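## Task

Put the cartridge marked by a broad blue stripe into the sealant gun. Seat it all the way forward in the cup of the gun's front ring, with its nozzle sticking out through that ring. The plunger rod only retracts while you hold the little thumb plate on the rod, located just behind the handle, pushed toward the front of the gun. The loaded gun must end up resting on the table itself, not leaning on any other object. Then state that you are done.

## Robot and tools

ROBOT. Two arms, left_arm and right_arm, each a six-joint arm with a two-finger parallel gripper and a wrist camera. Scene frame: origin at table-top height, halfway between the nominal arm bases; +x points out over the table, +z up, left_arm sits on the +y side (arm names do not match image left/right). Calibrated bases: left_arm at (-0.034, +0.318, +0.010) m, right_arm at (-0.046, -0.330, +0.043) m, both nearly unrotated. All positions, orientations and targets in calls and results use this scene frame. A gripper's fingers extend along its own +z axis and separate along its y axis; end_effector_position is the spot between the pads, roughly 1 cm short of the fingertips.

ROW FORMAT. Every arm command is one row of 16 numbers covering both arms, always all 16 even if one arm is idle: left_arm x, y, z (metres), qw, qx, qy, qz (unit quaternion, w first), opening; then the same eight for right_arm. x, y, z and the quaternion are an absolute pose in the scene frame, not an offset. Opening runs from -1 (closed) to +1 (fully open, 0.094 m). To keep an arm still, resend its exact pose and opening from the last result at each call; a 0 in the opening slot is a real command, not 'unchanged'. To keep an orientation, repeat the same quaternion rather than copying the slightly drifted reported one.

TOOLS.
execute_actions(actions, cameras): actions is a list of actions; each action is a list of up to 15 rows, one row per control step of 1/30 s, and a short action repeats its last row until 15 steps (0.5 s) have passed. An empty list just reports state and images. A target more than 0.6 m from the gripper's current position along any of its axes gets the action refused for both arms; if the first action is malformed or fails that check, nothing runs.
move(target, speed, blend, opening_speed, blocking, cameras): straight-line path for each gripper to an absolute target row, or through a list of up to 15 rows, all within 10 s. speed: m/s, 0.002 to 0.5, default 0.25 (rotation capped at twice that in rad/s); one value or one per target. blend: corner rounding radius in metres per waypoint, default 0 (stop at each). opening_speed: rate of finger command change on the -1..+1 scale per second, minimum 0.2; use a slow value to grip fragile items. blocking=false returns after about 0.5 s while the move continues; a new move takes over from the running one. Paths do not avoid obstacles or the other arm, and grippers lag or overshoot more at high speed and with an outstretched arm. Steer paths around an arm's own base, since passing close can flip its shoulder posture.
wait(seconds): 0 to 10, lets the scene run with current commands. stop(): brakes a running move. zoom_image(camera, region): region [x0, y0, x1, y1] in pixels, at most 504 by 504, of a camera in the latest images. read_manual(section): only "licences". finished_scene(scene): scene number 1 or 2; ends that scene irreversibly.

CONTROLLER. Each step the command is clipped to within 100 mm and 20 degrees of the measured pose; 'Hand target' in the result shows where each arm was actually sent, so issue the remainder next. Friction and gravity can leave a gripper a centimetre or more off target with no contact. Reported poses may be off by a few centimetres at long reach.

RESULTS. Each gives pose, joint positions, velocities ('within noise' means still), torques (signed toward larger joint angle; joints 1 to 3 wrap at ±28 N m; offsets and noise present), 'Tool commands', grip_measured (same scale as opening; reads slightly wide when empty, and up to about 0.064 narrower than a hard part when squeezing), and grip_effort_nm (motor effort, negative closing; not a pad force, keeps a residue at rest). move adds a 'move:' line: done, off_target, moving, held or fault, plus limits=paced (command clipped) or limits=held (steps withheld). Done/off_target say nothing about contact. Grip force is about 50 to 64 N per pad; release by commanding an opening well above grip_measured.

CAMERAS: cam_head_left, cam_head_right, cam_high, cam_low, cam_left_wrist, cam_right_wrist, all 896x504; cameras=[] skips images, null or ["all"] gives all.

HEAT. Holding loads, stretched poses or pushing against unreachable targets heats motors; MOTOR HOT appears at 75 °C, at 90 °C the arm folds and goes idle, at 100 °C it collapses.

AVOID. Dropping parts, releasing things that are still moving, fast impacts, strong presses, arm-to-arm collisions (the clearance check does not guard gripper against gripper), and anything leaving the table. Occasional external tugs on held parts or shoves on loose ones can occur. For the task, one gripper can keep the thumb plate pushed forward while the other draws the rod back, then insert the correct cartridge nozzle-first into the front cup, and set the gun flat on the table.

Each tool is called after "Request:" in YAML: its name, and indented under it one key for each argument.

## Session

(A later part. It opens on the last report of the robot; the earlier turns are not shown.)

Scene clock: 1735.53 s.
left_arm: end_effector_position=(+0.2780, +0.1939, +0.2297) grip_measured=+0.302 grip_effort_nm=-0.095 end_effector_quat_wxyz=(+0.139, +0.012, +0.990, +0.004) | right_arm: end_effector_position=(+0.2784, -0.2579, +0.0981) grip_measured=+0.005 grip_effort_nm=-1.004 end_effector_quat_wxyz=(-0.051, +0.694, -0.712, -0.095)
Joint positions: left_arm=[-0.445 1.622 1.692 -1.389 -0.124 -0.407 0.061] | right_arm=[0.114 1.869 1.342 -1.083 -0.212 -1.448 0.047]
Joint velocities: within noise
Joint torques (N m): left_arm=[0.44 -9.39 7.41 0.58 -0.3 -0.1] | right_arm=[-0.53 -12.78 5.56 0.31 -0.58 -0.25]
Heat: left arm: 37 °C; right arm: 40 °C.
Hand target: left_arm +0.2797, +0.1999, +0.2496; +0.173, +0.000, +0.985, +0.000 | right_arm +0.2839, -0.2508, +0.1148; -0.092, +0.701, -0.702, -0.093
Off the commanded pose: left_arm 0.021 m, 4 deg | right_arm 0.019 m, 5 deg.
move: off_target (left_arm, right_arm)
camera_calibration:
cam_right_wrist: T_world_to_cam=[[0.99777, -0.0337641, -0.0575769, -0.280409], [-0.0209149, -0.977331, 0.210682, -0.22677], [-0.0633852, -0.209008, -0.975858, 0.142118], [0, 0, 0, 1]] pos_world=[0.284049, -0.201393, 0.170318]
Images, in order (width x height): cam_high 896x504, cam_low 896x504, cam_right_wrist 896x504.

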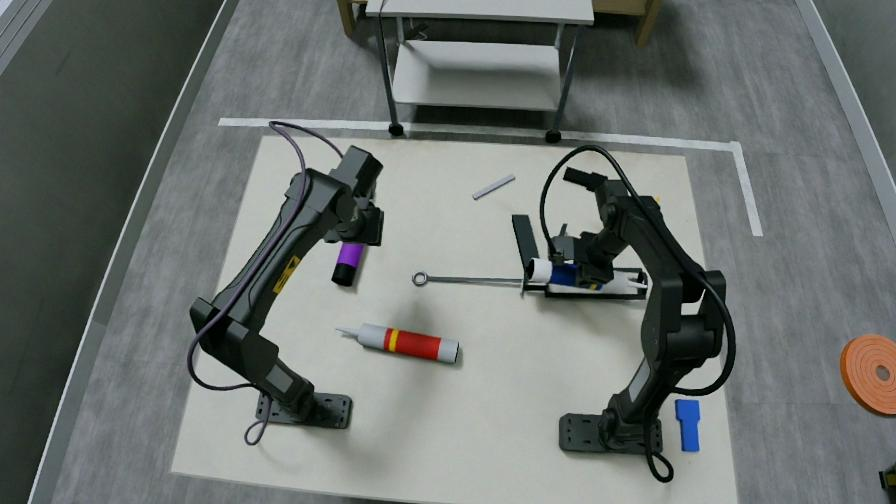

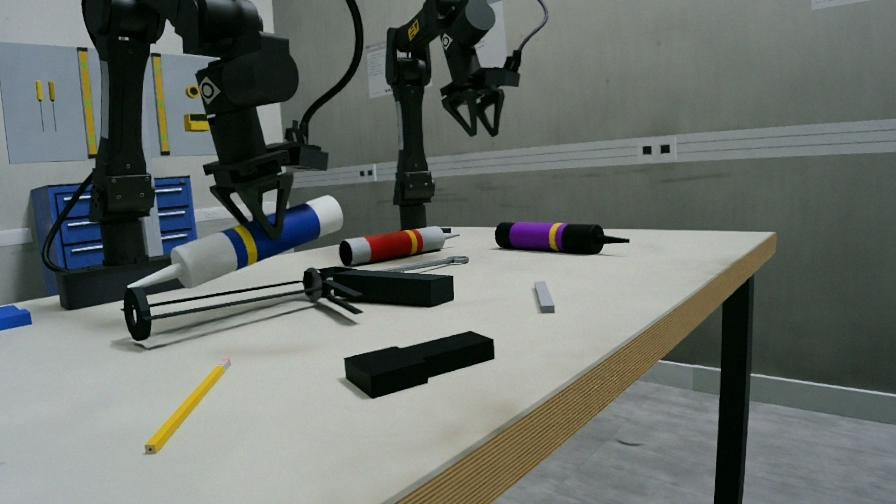

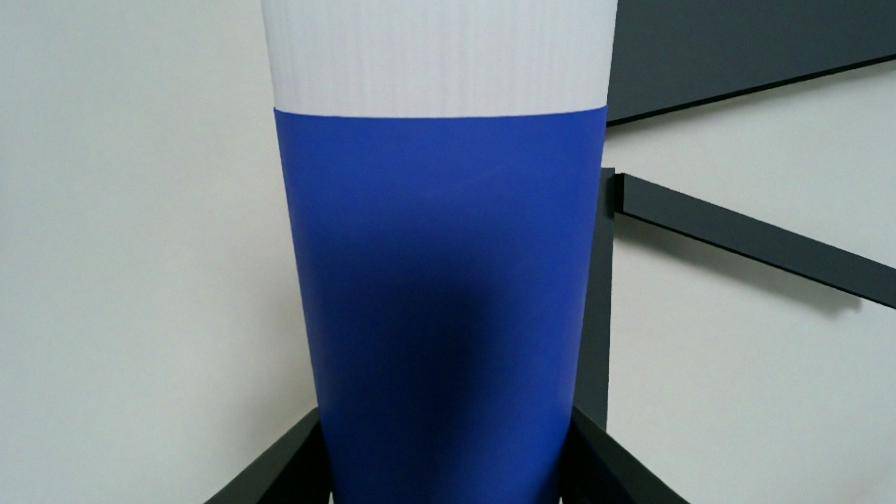

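Request:
move:
  target:
    - [0.28, 0.20, 0.25, 0.1736, 0, 0.9848, 0, 0.3, 0.289, -0.247, 0.089, 0.0939, -0.7131, 0.6887, 0.0907, 0.0]
  speed: 0.06
  cameras: ["cam_low","cam_right_wrist","cam_high"]

Request:
zoom_image:
  camera: "cam_low"
  region: [90, 180, 370, 360]

Request:
zoom_image:
  camera: "cam_high"
  region: [500, 210, 700, 340]

Scene clock: 1779.63 s.
left_arm: end_effector_position=(+0.2780, +0.1939, +0.2297) grip_measured=+0.302 grip_effort_nm=-0.090 end_effector_quat_wxyz=(+0.139, +0.012, +0.990, +0.004) | right_arm: end_effector_position=(+0.2821, -0.2572, +0.0867) grip_measured=+0.005 grip_effort_nm=-1.004 end_effector_quat_wxyz=(-0.064, +0.702, -0.704, -0.085)
Joint positions: left_arm=[-0.445 1.622 1.692 -1.389 -0.124 -0.407 0.061] | right_arm=[0.114 1.868 1.293 -1.003 -0.214 -1.467 0.047]
Joint velocities: within noise
Joint torques (N m): left_arm=[0.64 -9.36 7.28 0.58 -0.27 -0.13] | right_arm=[0.34 -8.91 5.55 0.55 -0.55 -0.32]
Heat: left arm: 37 °C; right arm: 41 °C.
Hand target: left_arm +0.2797, +0.1999, +0.2496; +0.173, +0.000, +0.985, +0.000 | right_arm +0.2886, -0.2471, +0.0895; -0.094, +0.713, -0.689, -0.090
Off the commanded pose: left_arm 0.021 m, 4 deg | right_arm 0.013 m, 4 deg.
move: off_target (left_arm, right_arm)
camera_calibration:
cam_right_wrist: T_world_to_cam=[[0.999635, -0.0156095, -0.0220393, -0.283749], [-0.0107722, -0.978779, 0.204635, -0.226354], [-0.0247658, -0.204323, -0.97859, 0.121883], [0, 0, 0, 1]] pos_world=[0.284225, -0.201076, 0.15934]
Images, in order (width x height): cam_high 896x504, cam_low 896x504, cam_right_wrist 896x504.

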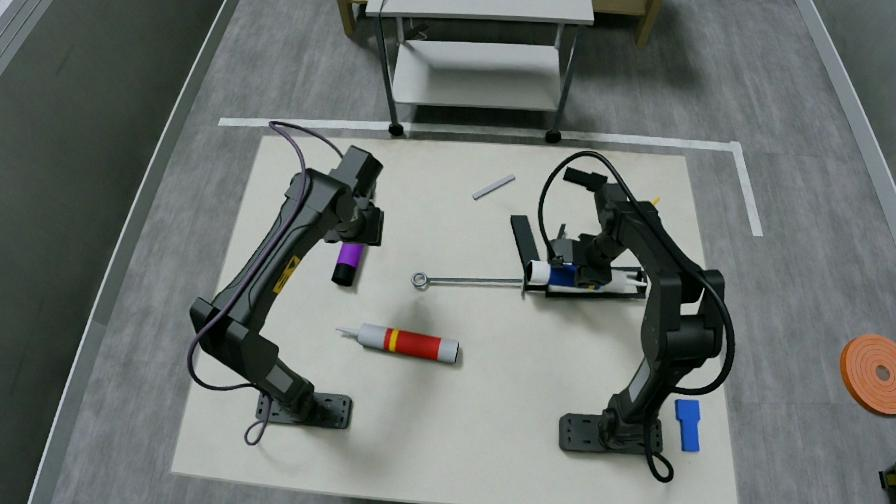

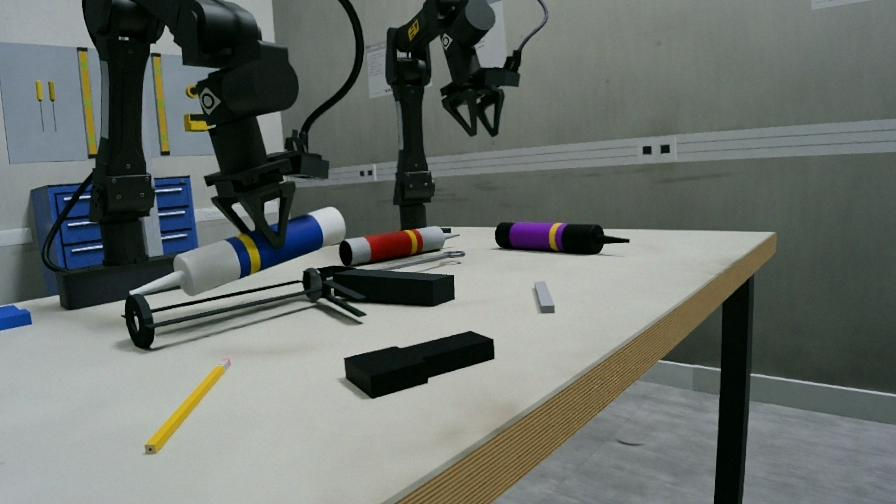

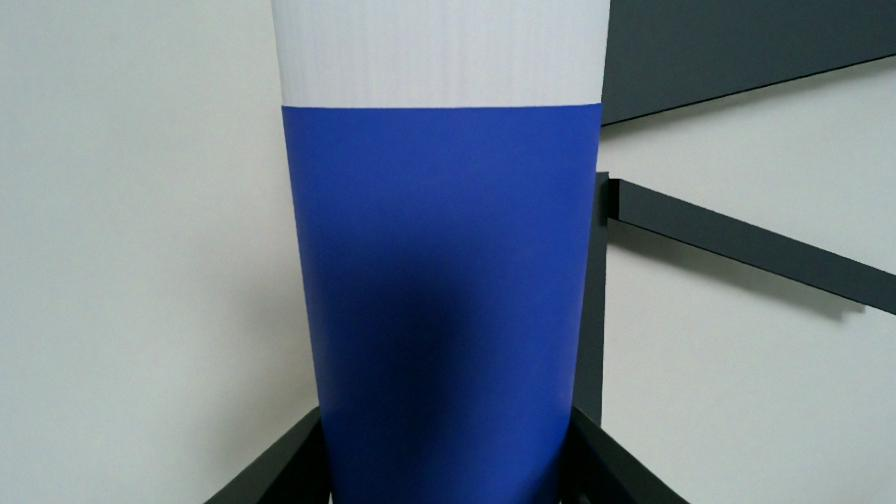

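Scaled by 1.800 from the camera's 896x504 image, which has a finer 1280x720 frame.

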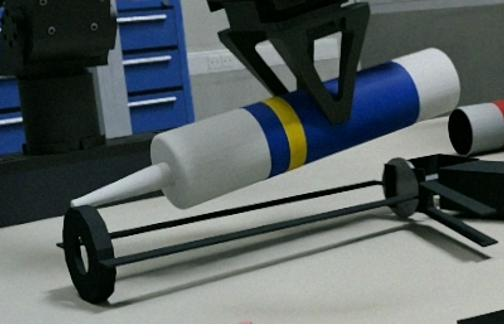

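Scaled by 2.520 from the camera's 896x504 image, which has a finer 1280x720 frame.

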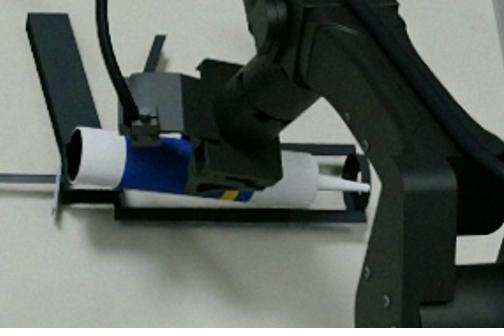

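Request:
move:
  target:
    - [0.28, 0.20, 0.25, 0.1736, 0, 0.9848, 0, 0.3, 0.288, -0.240, 0.120, 0.0939, -0.7131, 0.6887, 0.0907, 0.0]
    - [0.28, 0.20, 0.25, 0.1736, 0, 0.9848, 0, 0.3, 0.288, -0.225, 0.115, 0.0939, -0.7131, 0.6887, 0.0907, 0.0]
  speed: 0.1
  cameras: ["cam_low","cam_right_wrist","cam_high"]

Request:
zoom_image:
  camera: "cam_low"
  region: [90, 180, 370, 360]

Request:
zoom_image:
  camera: "cam_high"
  region: [500, 210, 700, 340]

Scene clock: 1795.20 s.
left_arm: end_effector_position=(+0.2780, +0.1939, +0.2297) grip_measured=+0.302 grip_effort_nm=-0.095 end_effector_quat_wxyz=(+0.139, +0.012, +0.990, +0.004) | right_arm: end_effector_position=(+0.2786, -0.2312, +0.0959) grip_measured=+0.005 grip_effort_nm=-1.004 end_effector_quat_wxyz=(-0.063, +0.719, -0.685, -0.093)
Joint positions: left_arm=[-0.445 1.622 1.692 -1.389 -0.124 -0.407 0.061] | right_arm=[0.186 1.869 1.331 -1.041 -0.226 -1.447 0.047]
Joint velocities: within noise
Joint torques (N m): left_arm=[0.5 -9.39 7.38 0.6 -0.25 -0.11] | right_arm=[-0.01 -10.85 8.91 0.08 -0.43 0.13]
Heat: left arm: 37 °C; right arm: 40 °C.
Hand target: left_arm +0.2797, +0.1999, +0.2496; +0.173, +0.000, +0.985, +0.000 | right_arm +0.2875, -0.2238, +0.1142; -0.093, +0.715, -0.687, -0.091
Off the commanded pose: left_arm 0.021 m, 4 deg | right_arm 0.022 m, 4 deg.
move: off_target (left_arm, right_arm)
camera_calibration:
cam_right_wrist: T_world_to_cam=[[0.998876, 0.0371865, -0.0294015, -0.266447], [0.0421878, -0.980183, 0.193552, -0.216807], [-0.0216214, -0.194574, -0.980649, 0.137678], [0, 0, 0, 1]] pos_world=[0.27827, -0.175813, 0.169143]
Images, in order (width x height): cam_high 896x504, cam_low 896x504, cam_right_wrist 896x504.

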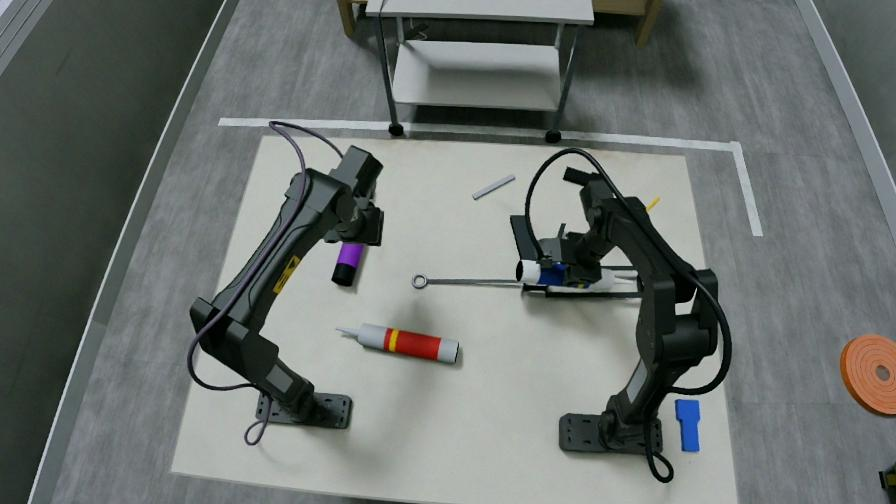

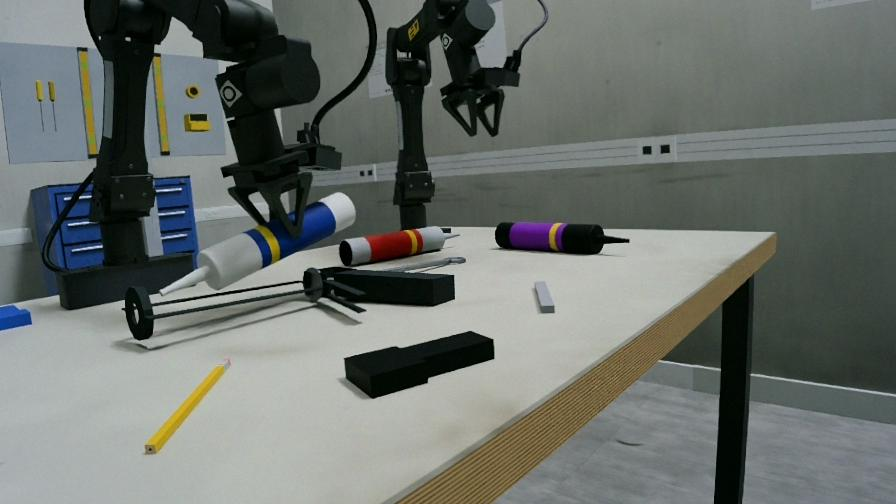

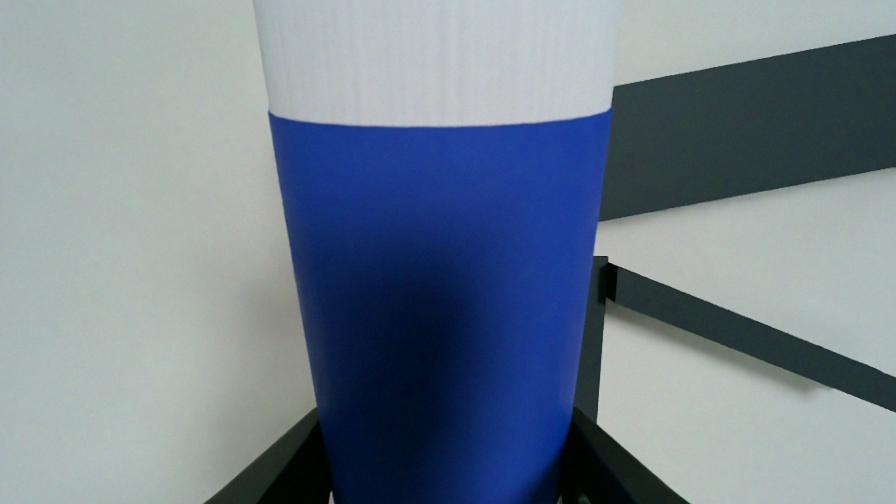

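Scaled by 1.800 from the camera's 896x504 image, which has a finer 1280x720 frame.

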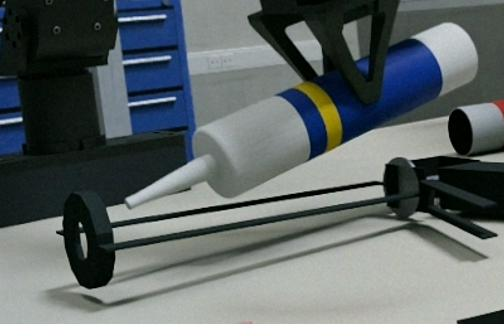

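Scaled by 2.520 from the camera's 896x504 image, which has a finer 1280x720 frame.

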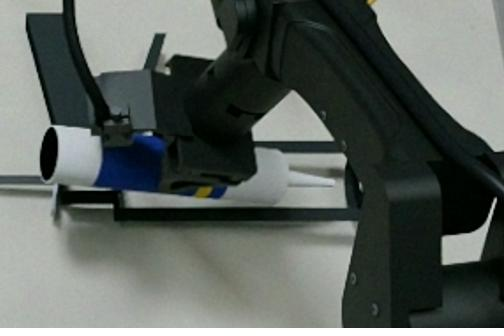

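Request:
move:
  target:
    - [0.28, 0.20, 0.25, 0.1736, 0, 0.9848, 0, 0.3, 0.291, -0.236, 0.085, 0.0931, -0.707, 0.695, 0.0916, 0.0]
  speed: 0.06
  cameras: ["cam_low","cam_right_wrist","cam_high"]

Request:
zoom_image:
  camera: "cam_low"
  region: [90, 180, 370, 360]

Request:
zoom_image:
  camera: "cam_high"
  region: [500, 210, 700, 340]

Scene clock: 1811.47 s.
left_arm: end_effector_position=(+0.2780, +0.1939, +0.2297) grip_measured=+0.302 grip_effort_nm=-0.100 end_effector_quat_wxyz=(+0.139, +0.012, +0.990, +0.004) | right_arm: end_effector_position=(+0.2884, -0.2418, +0.0831) grip_measured=+0.005 grip_effort_nm=-1.009 end_effector_quat_wxyz=(-0.077, +0.708, -0.697, -0.083)
Joint positions: left_arm=[-0.445 1.622 1.692 -1.389 -0.124 -0.407 0.061] | right_arm=[0.151 1.883 1.296 -0.963 -0.226 -1.447 0.047]
Joint velocities: within noise
Joint torques (N m): left_arm=[0.46 -9.55 7.38 0.62 -0.3 -0.11] | right_arm=[-0.44 -8.99 5.72 0.38 -0.44 -0.02]
Heat: left arm: 37 °C; right arm: 40 °C.
Hand target: left_arm +0.2797, +0.1999, +0.2496; +0.173, +0.000, +0.985, +0.000 | right_arm +0.2914, -0.2372, +0.0856; -0.094, +0.706, -0.696, -0.091
Off the commanded pose: left_arm 0.021 m, 4 deg | right_arm 0.007 m, 2 deg.
move: off_target (left_arm)
camera_calibration:
cam_right_wrist: T_world_to_cam=[[0.999998, 0.00198896, -0.000530522, -0.287521], [0.00205349, -0.981831, 0.189747, -0.213623], [-0.000143484, -0.189748, -0.981833, 0.118348], [0, 0, 0, 1]] pos_world=[0.287976, -0.186713, 0.156579]
Images, in order (width x height): cam_high 896x504, cam_low 896x504, cam_right_wrist 896x504.

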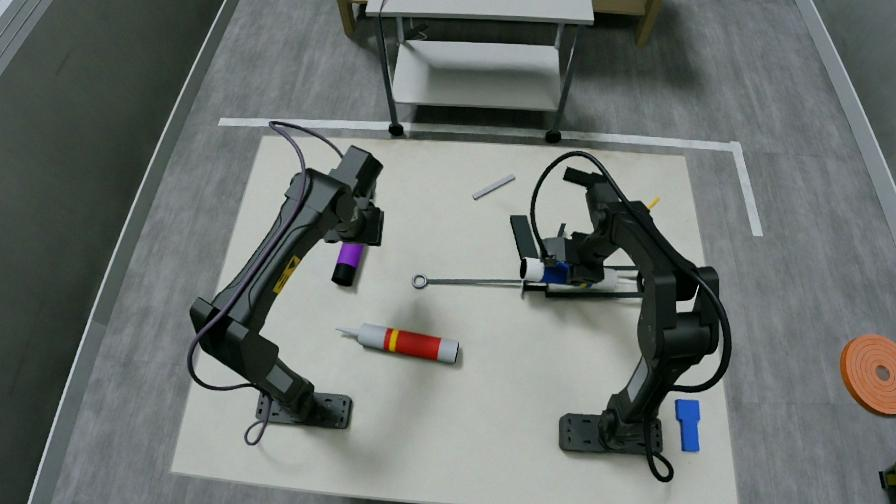

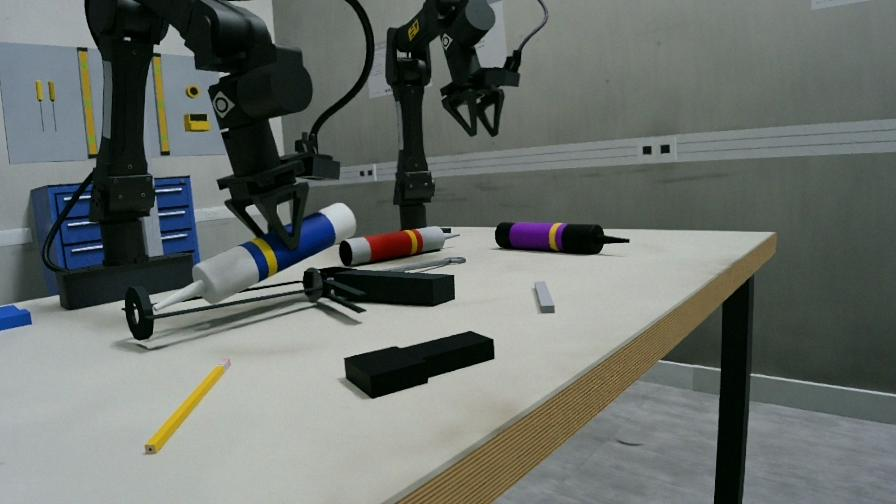

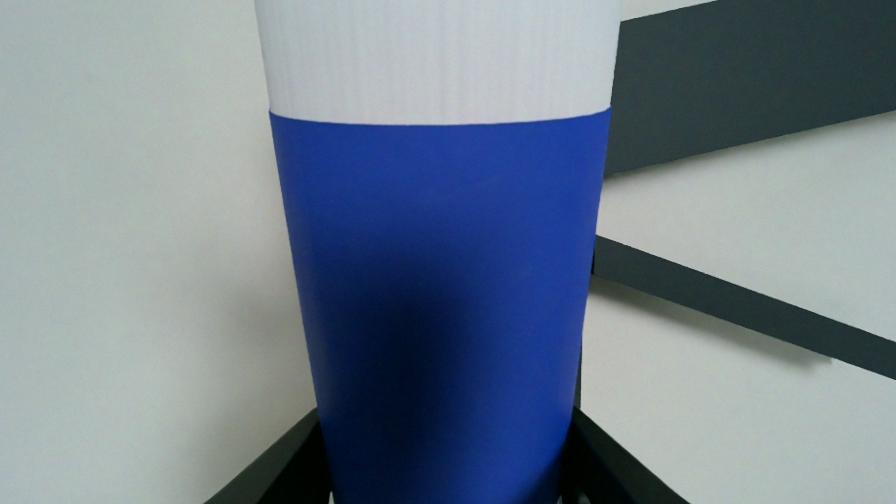

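Scaled by 1.800 from the camera's 896x504 image, which has a finer 1280x720 frame.

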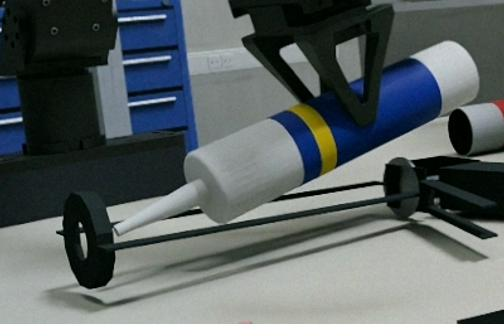

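Scaled by 2.520 from the camera's 896x504 image, which has a finer 1280x720 frame.

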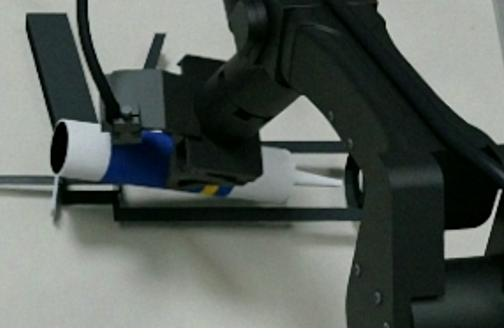

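Request:
zoom_image:
  camera: "cam_high"
  region: [590, 250, 670, 310]

Request:
zoom_image:
  camera: "cam_low"
  region: [110, 270, 210, 350]

Request:
zoom_image:
  camera: "cam_head_right"
  region: [420, 200, 620, 330]

Scaled by 6.300 from the camera's 896x504 image, which has a finer 1280x720 frame.

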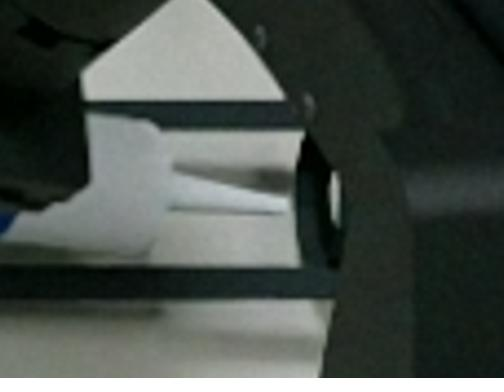

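Scaled by 5.040 from the camera's 896x504 image, which has a finer 1280x720 frame.

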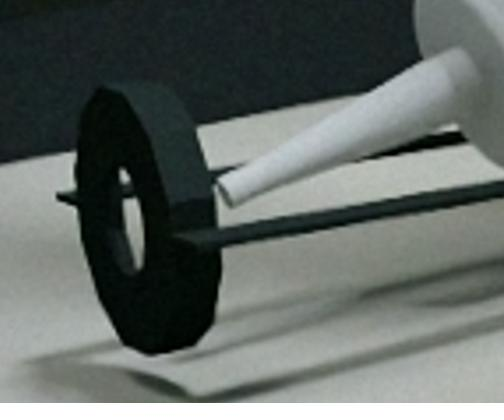

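This scene's latest camera images include none from cam_head_right. They are from: cam_high, cam_low, cam_right_wrist. cam_head_right's image comes with the result of a call that names it in "cameras".

Request:
move:
  target:
    - [0.28, 0.20, 0.25, 0.1736, 0, 0.9848, 0, 0.3, 0.295, -0.260, 0.080, 0.0931, -0.707, 0.695, 0.0916, 0.0]
  speed: 0.04

Request:
zoom_image:
  camera: "cam_high"
  region: [590, 250, 670, 310]

Request:
zoom_image:
  camera: "cam_low"
  region: [110, 270, 210, 350]

Request:
zoom_image:
  camera: "cam_head_right"
  region: [420, 200, 620, 330]

Scene clock: 1911.87 s.
left_arm: end_effector_position=(+0.2780, +0.1939, +0.2297) grip_measured=+0.302 grip_effort_nm=-0.095 end_effector_quat_wxyz=(+0.139, +0.012, +0.990, +0.004) | right_arm: end_effector_position=(+0.2923, -0.2635, +0.0786) grip_measured=+0.005 grip_effort_nm=-1.004 end_effector_quat_wxyz=(-0.076, +0.705, -0.700, -0.083)
Joint positions: left_arm=[-0.445 1.622 1.692 -1.389 -0.124 -0.407 0.061] | right_arm=[0.087 1.897 1.296 -0.963 -0.226 -1.504 0.047]
Joint velocities: within noise
Joint torques (N m): left_arm=[0.57 -9.4 7.38 0.61 -0.26 -0.13] | right_arm=[-0.36 -8.8 5.7 0.32 -0.46 -0.18]
Heat: left arm: 37 °C; right arm: 41 °C.
Hand target: left_arm +0.2797, +0.1999, +0.2496; +0.173, +0.000, +0.985, +0.000 | right_arm +0.2944, -0.2586, +0.0801; -0.093, +0.708, -0.694, -0.092
Off the commanded pose: left_arm 0.021 m, 4 deg | right_arm 0.005 m, 2 deg.
move: off_target (left_arm)
camera_calibration:
cam_left_wrist: T_world_to_cam=[[-0.0117407, -0.999804, -0.0159496, 0.199562], [-0.978479, 0.0082011, 0.206185, 0.258034], [-0.206013, 0.0180271, -0.978383, 0.367053], [0, 0, 0, 1]] pos_world=[0.330442, 0.19079, 0.309098]
cam_right_wrist: T_world_to_cam=[[0.999973, -0.00712898, -0.00153401, -0.293645], [-0.00670597, -0.981648, 0.190582, -0.231625], [-0.00286452, -0.190567, -0.98167, 0.110411], [0, 0, 0, 1]] pos_world=[0.2924, -0.208426, 0.15208]

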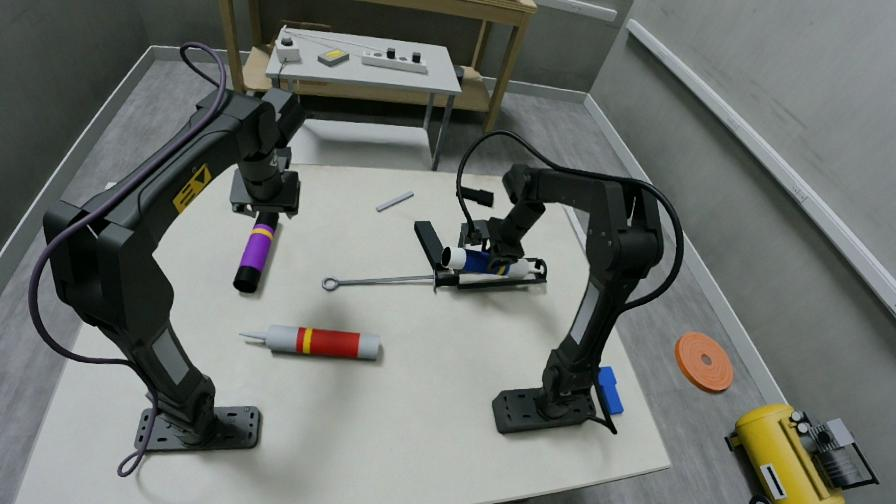

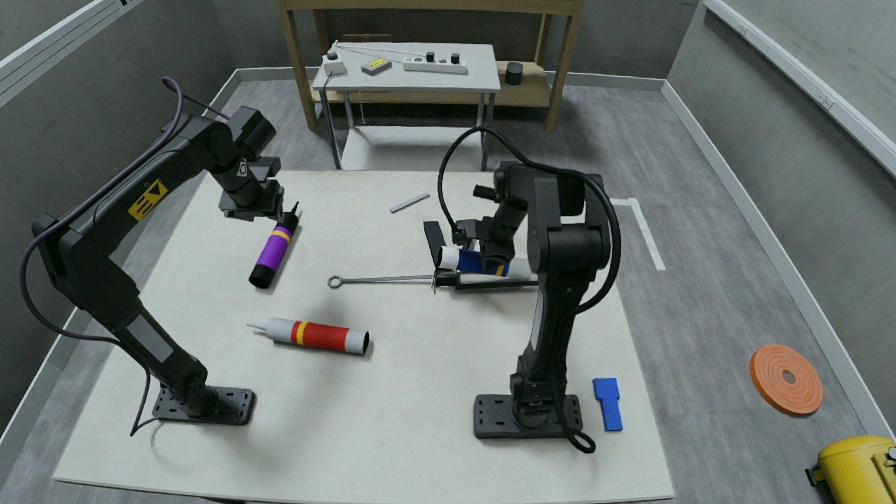

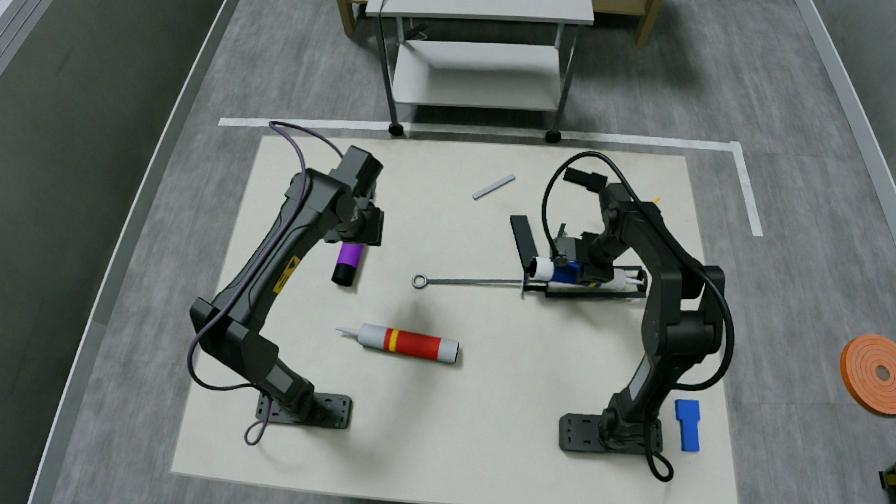

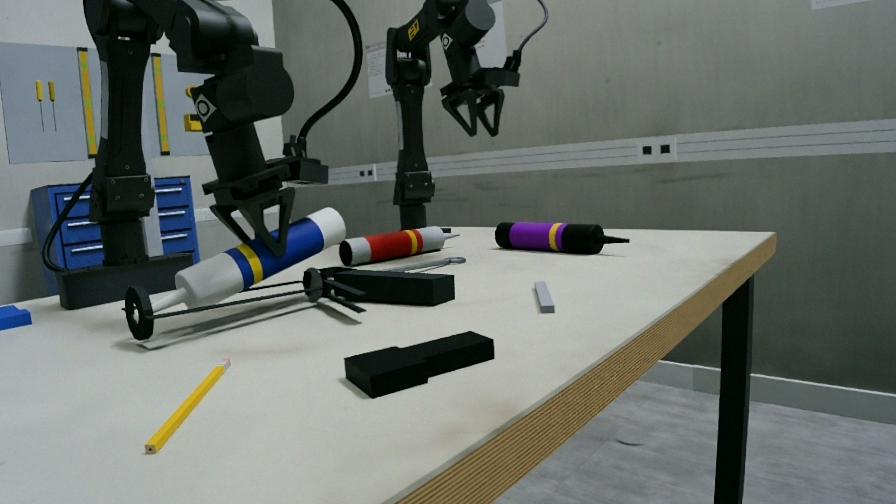

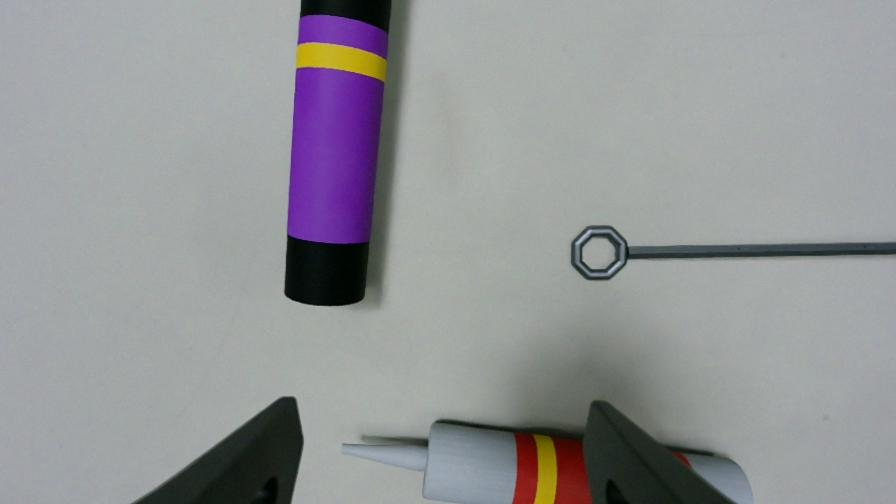

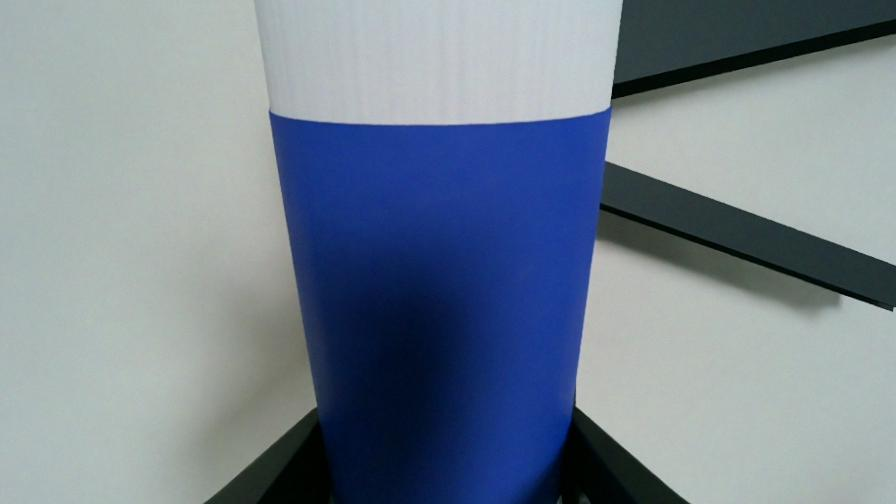

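Scaled by 6.300 from the camera's 896x504 image, which has a finer 1280x720 frame.

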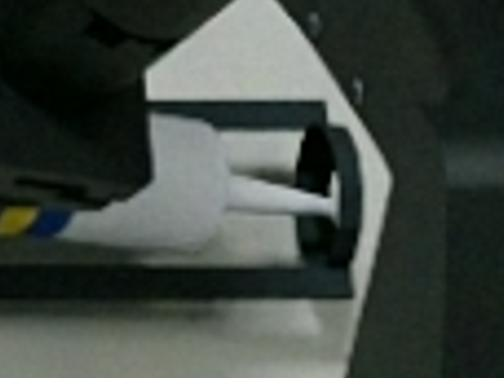

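Scaled by 5.040 from the camera's 896x504 image, which has a finer 1280x720 frame.

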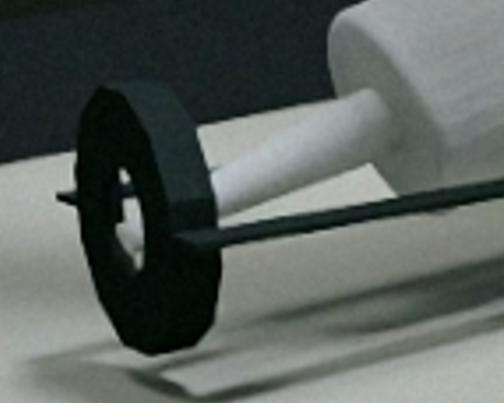

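Scaled by 2.520 from the camera's 896x504 image, which has a finer 1280x720 frame.

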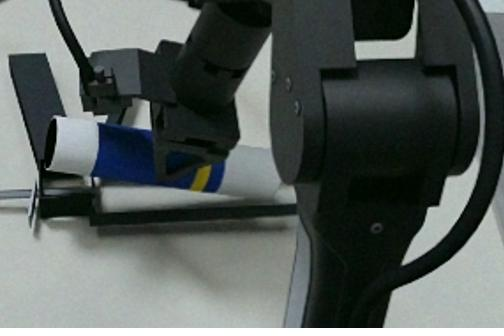

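Request:
move:
  target:
    - [0.28, 0.20, 0.25, 0.1736, 0, 0.9848, 0, 0.3, 0.298, -0.284, 0.0775, 0.0931, -0.707, 0.695, 0.0916, 0.0]
  speed: 0.04
  cameras: ["cam_high","cam_low","cam_head_right","cam_right_wrist"]

Request:
zoom_image:
  camera: "cam_high"
  region: [510, 240, 670, 320]

Request:
zoom_image:
  camera: "cam_low"
  region: [110, 180, 370, 360]

Scene clock: 1927.67 s.
left_arm: end_effector_position=(+0.2780, +0.1939, +0.2297) grip_measured=+0.302 grip_effort_nm=-0.100 end_effector_quat_wxyz=(+0.139, +0.012, +0.990, +0.004) | right_arm: end_effector_position=(+0.2950, -0.2891, +0.0737) grip_measured=+0.005 grip_effort_nm=-1.009 end_effector_quat_wxyz=(-0.077, +0.704, -0.701, -0.083)
Joint positions: left_arm=[-0.445 1.622 1.692 -1.389 -0.124 -0.407 0.061] | right_arm=[0.012 1.912 1.296 -0.963 -0.226 -1.577 0.047]
Joint velocities: within noise
Joint torques (N m): left_arm=[0.42 -9.36 7.39 0.62 -0.27 -0.11] | right_arm=[-0.36 -8.84 6.57 0.14 -0.47 -0.18]
Heat: left arm: 37 °C; right arm: 40 °C.
Hand target: left_arm +0.2797, +0.1999, +0.2496; +0.173, +0.000, +0.985, +0.000 | right_arm +0.2979, -0.2842, +0.0775; -0.093, +0.707, -0.695, -0.092
Off the commanded pose: left_arm 0.021 m, 4 deg | right_arm 0.007 m, 2 deg.
move: off_target (left_arm)
camera_calibration:
cam_right_wrist: T_world_to_cam=[[0.999944, -0.0105342, -0.000381024, -0.297588], [-0.0102688, -0.981644, 0.190444, -0.254701], [-0.0023802, -0.190429, -0.981698, 0.100608], [0, 0, 0, 1]] pos_world=[0.295196, -0.234002, 0.147159]
Images, in order (width x height): cam_head_right 896x504, cam_high 896x504, cam_low 896x504, cam_right_wrist 896x504.

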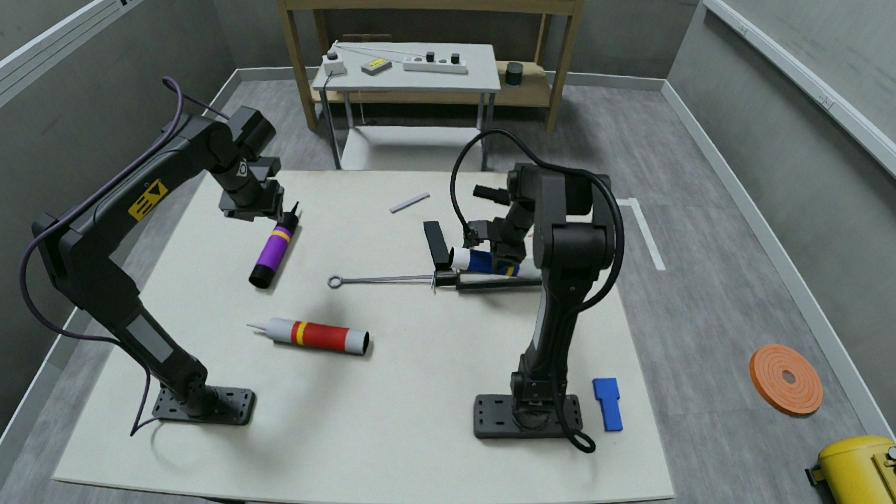

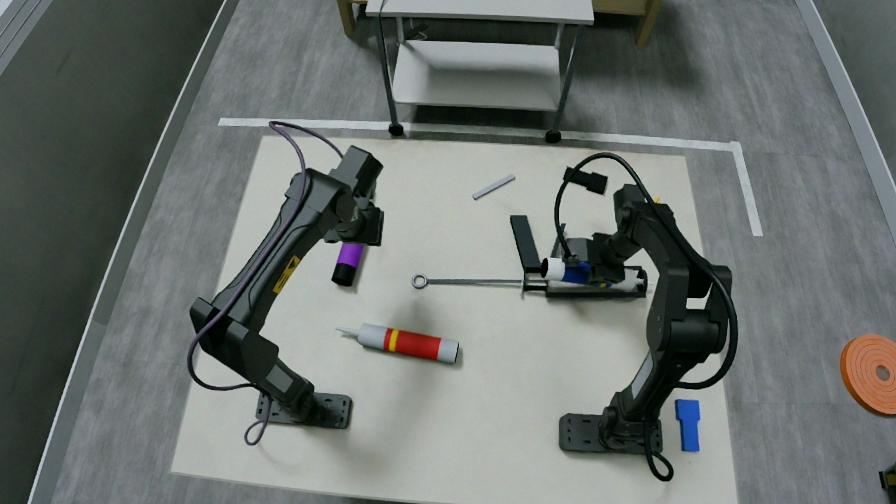

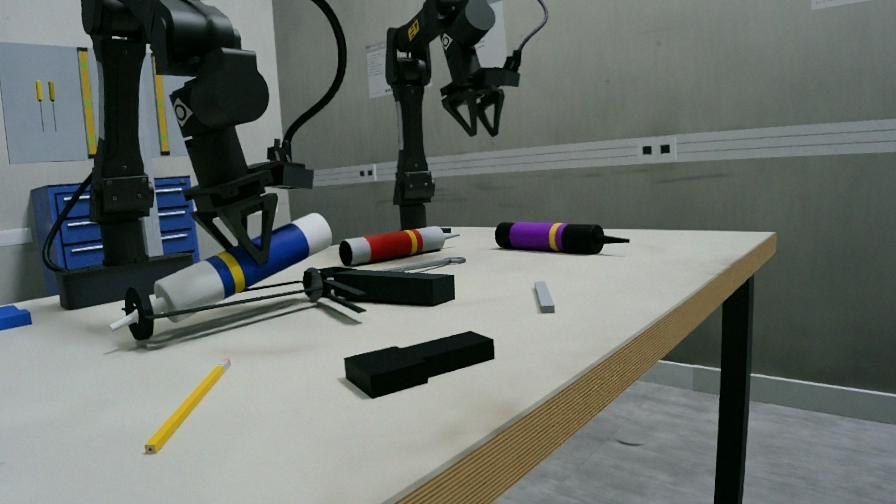

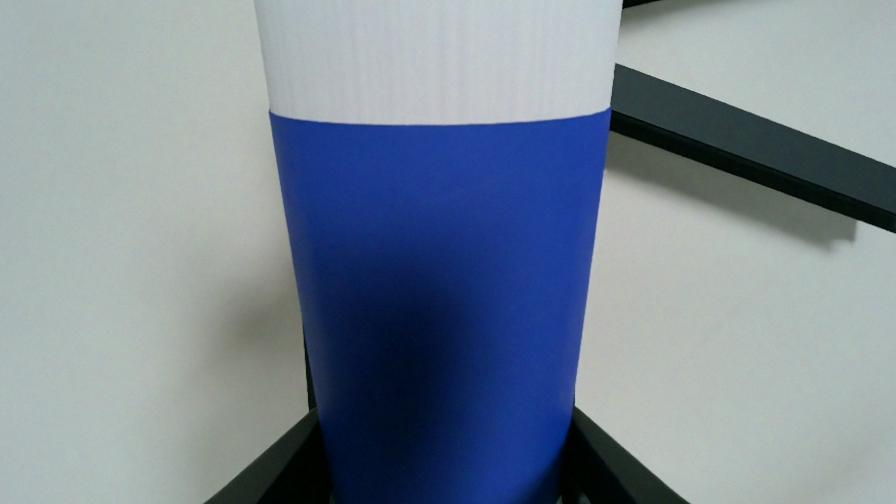

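Scaled by 3.150 from the camera's 896x504 image, which has a finer 1280x720 frame.

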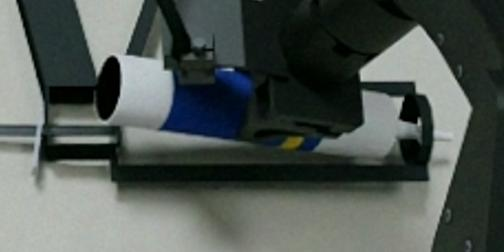

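Scaled by 1.938 from the camera's 896x504 image, which has a finer 1280x720 frame.

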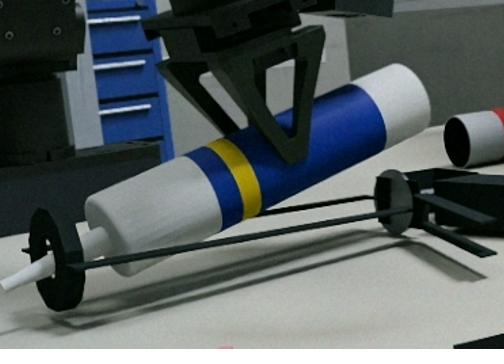

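Request:
zoom_image:
  camera: "cam_high"
  region: [600, 250, 680, 310]

Request:
zoom_image:
  camera: "cam_low"
  region: [100, 260, 220, 350]

Request:
zoom_image:
  camera: "cam_high"
  region: [510, 240, 590, 310]

Scaled by 6.300 from the camera's 896x504 image, which has a finer 1280x720 frame.

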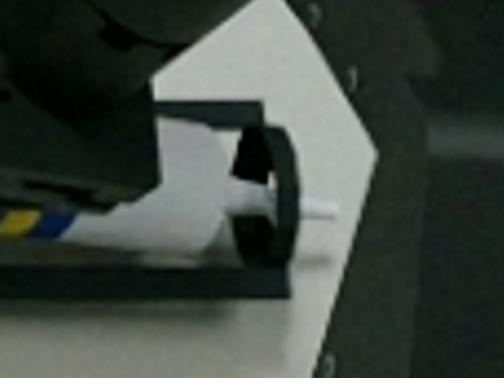

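Scaled by 4.200 from the camera's 896x504 image, which has a finer 1280x720 frame.

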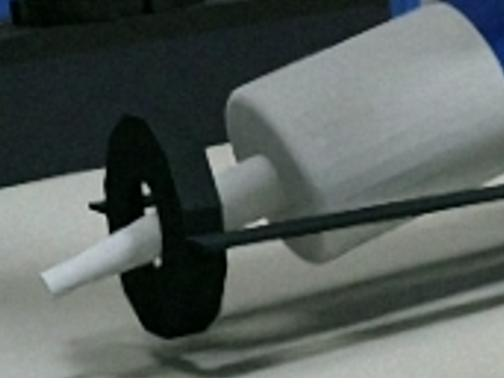

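Scaled by 6.300 from the camera's 896x504 image, which has a finer 1280x720 frame.

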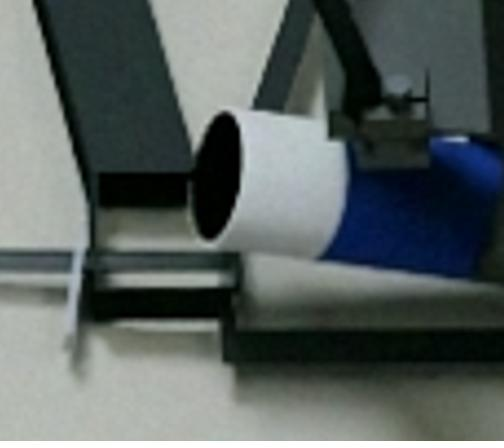

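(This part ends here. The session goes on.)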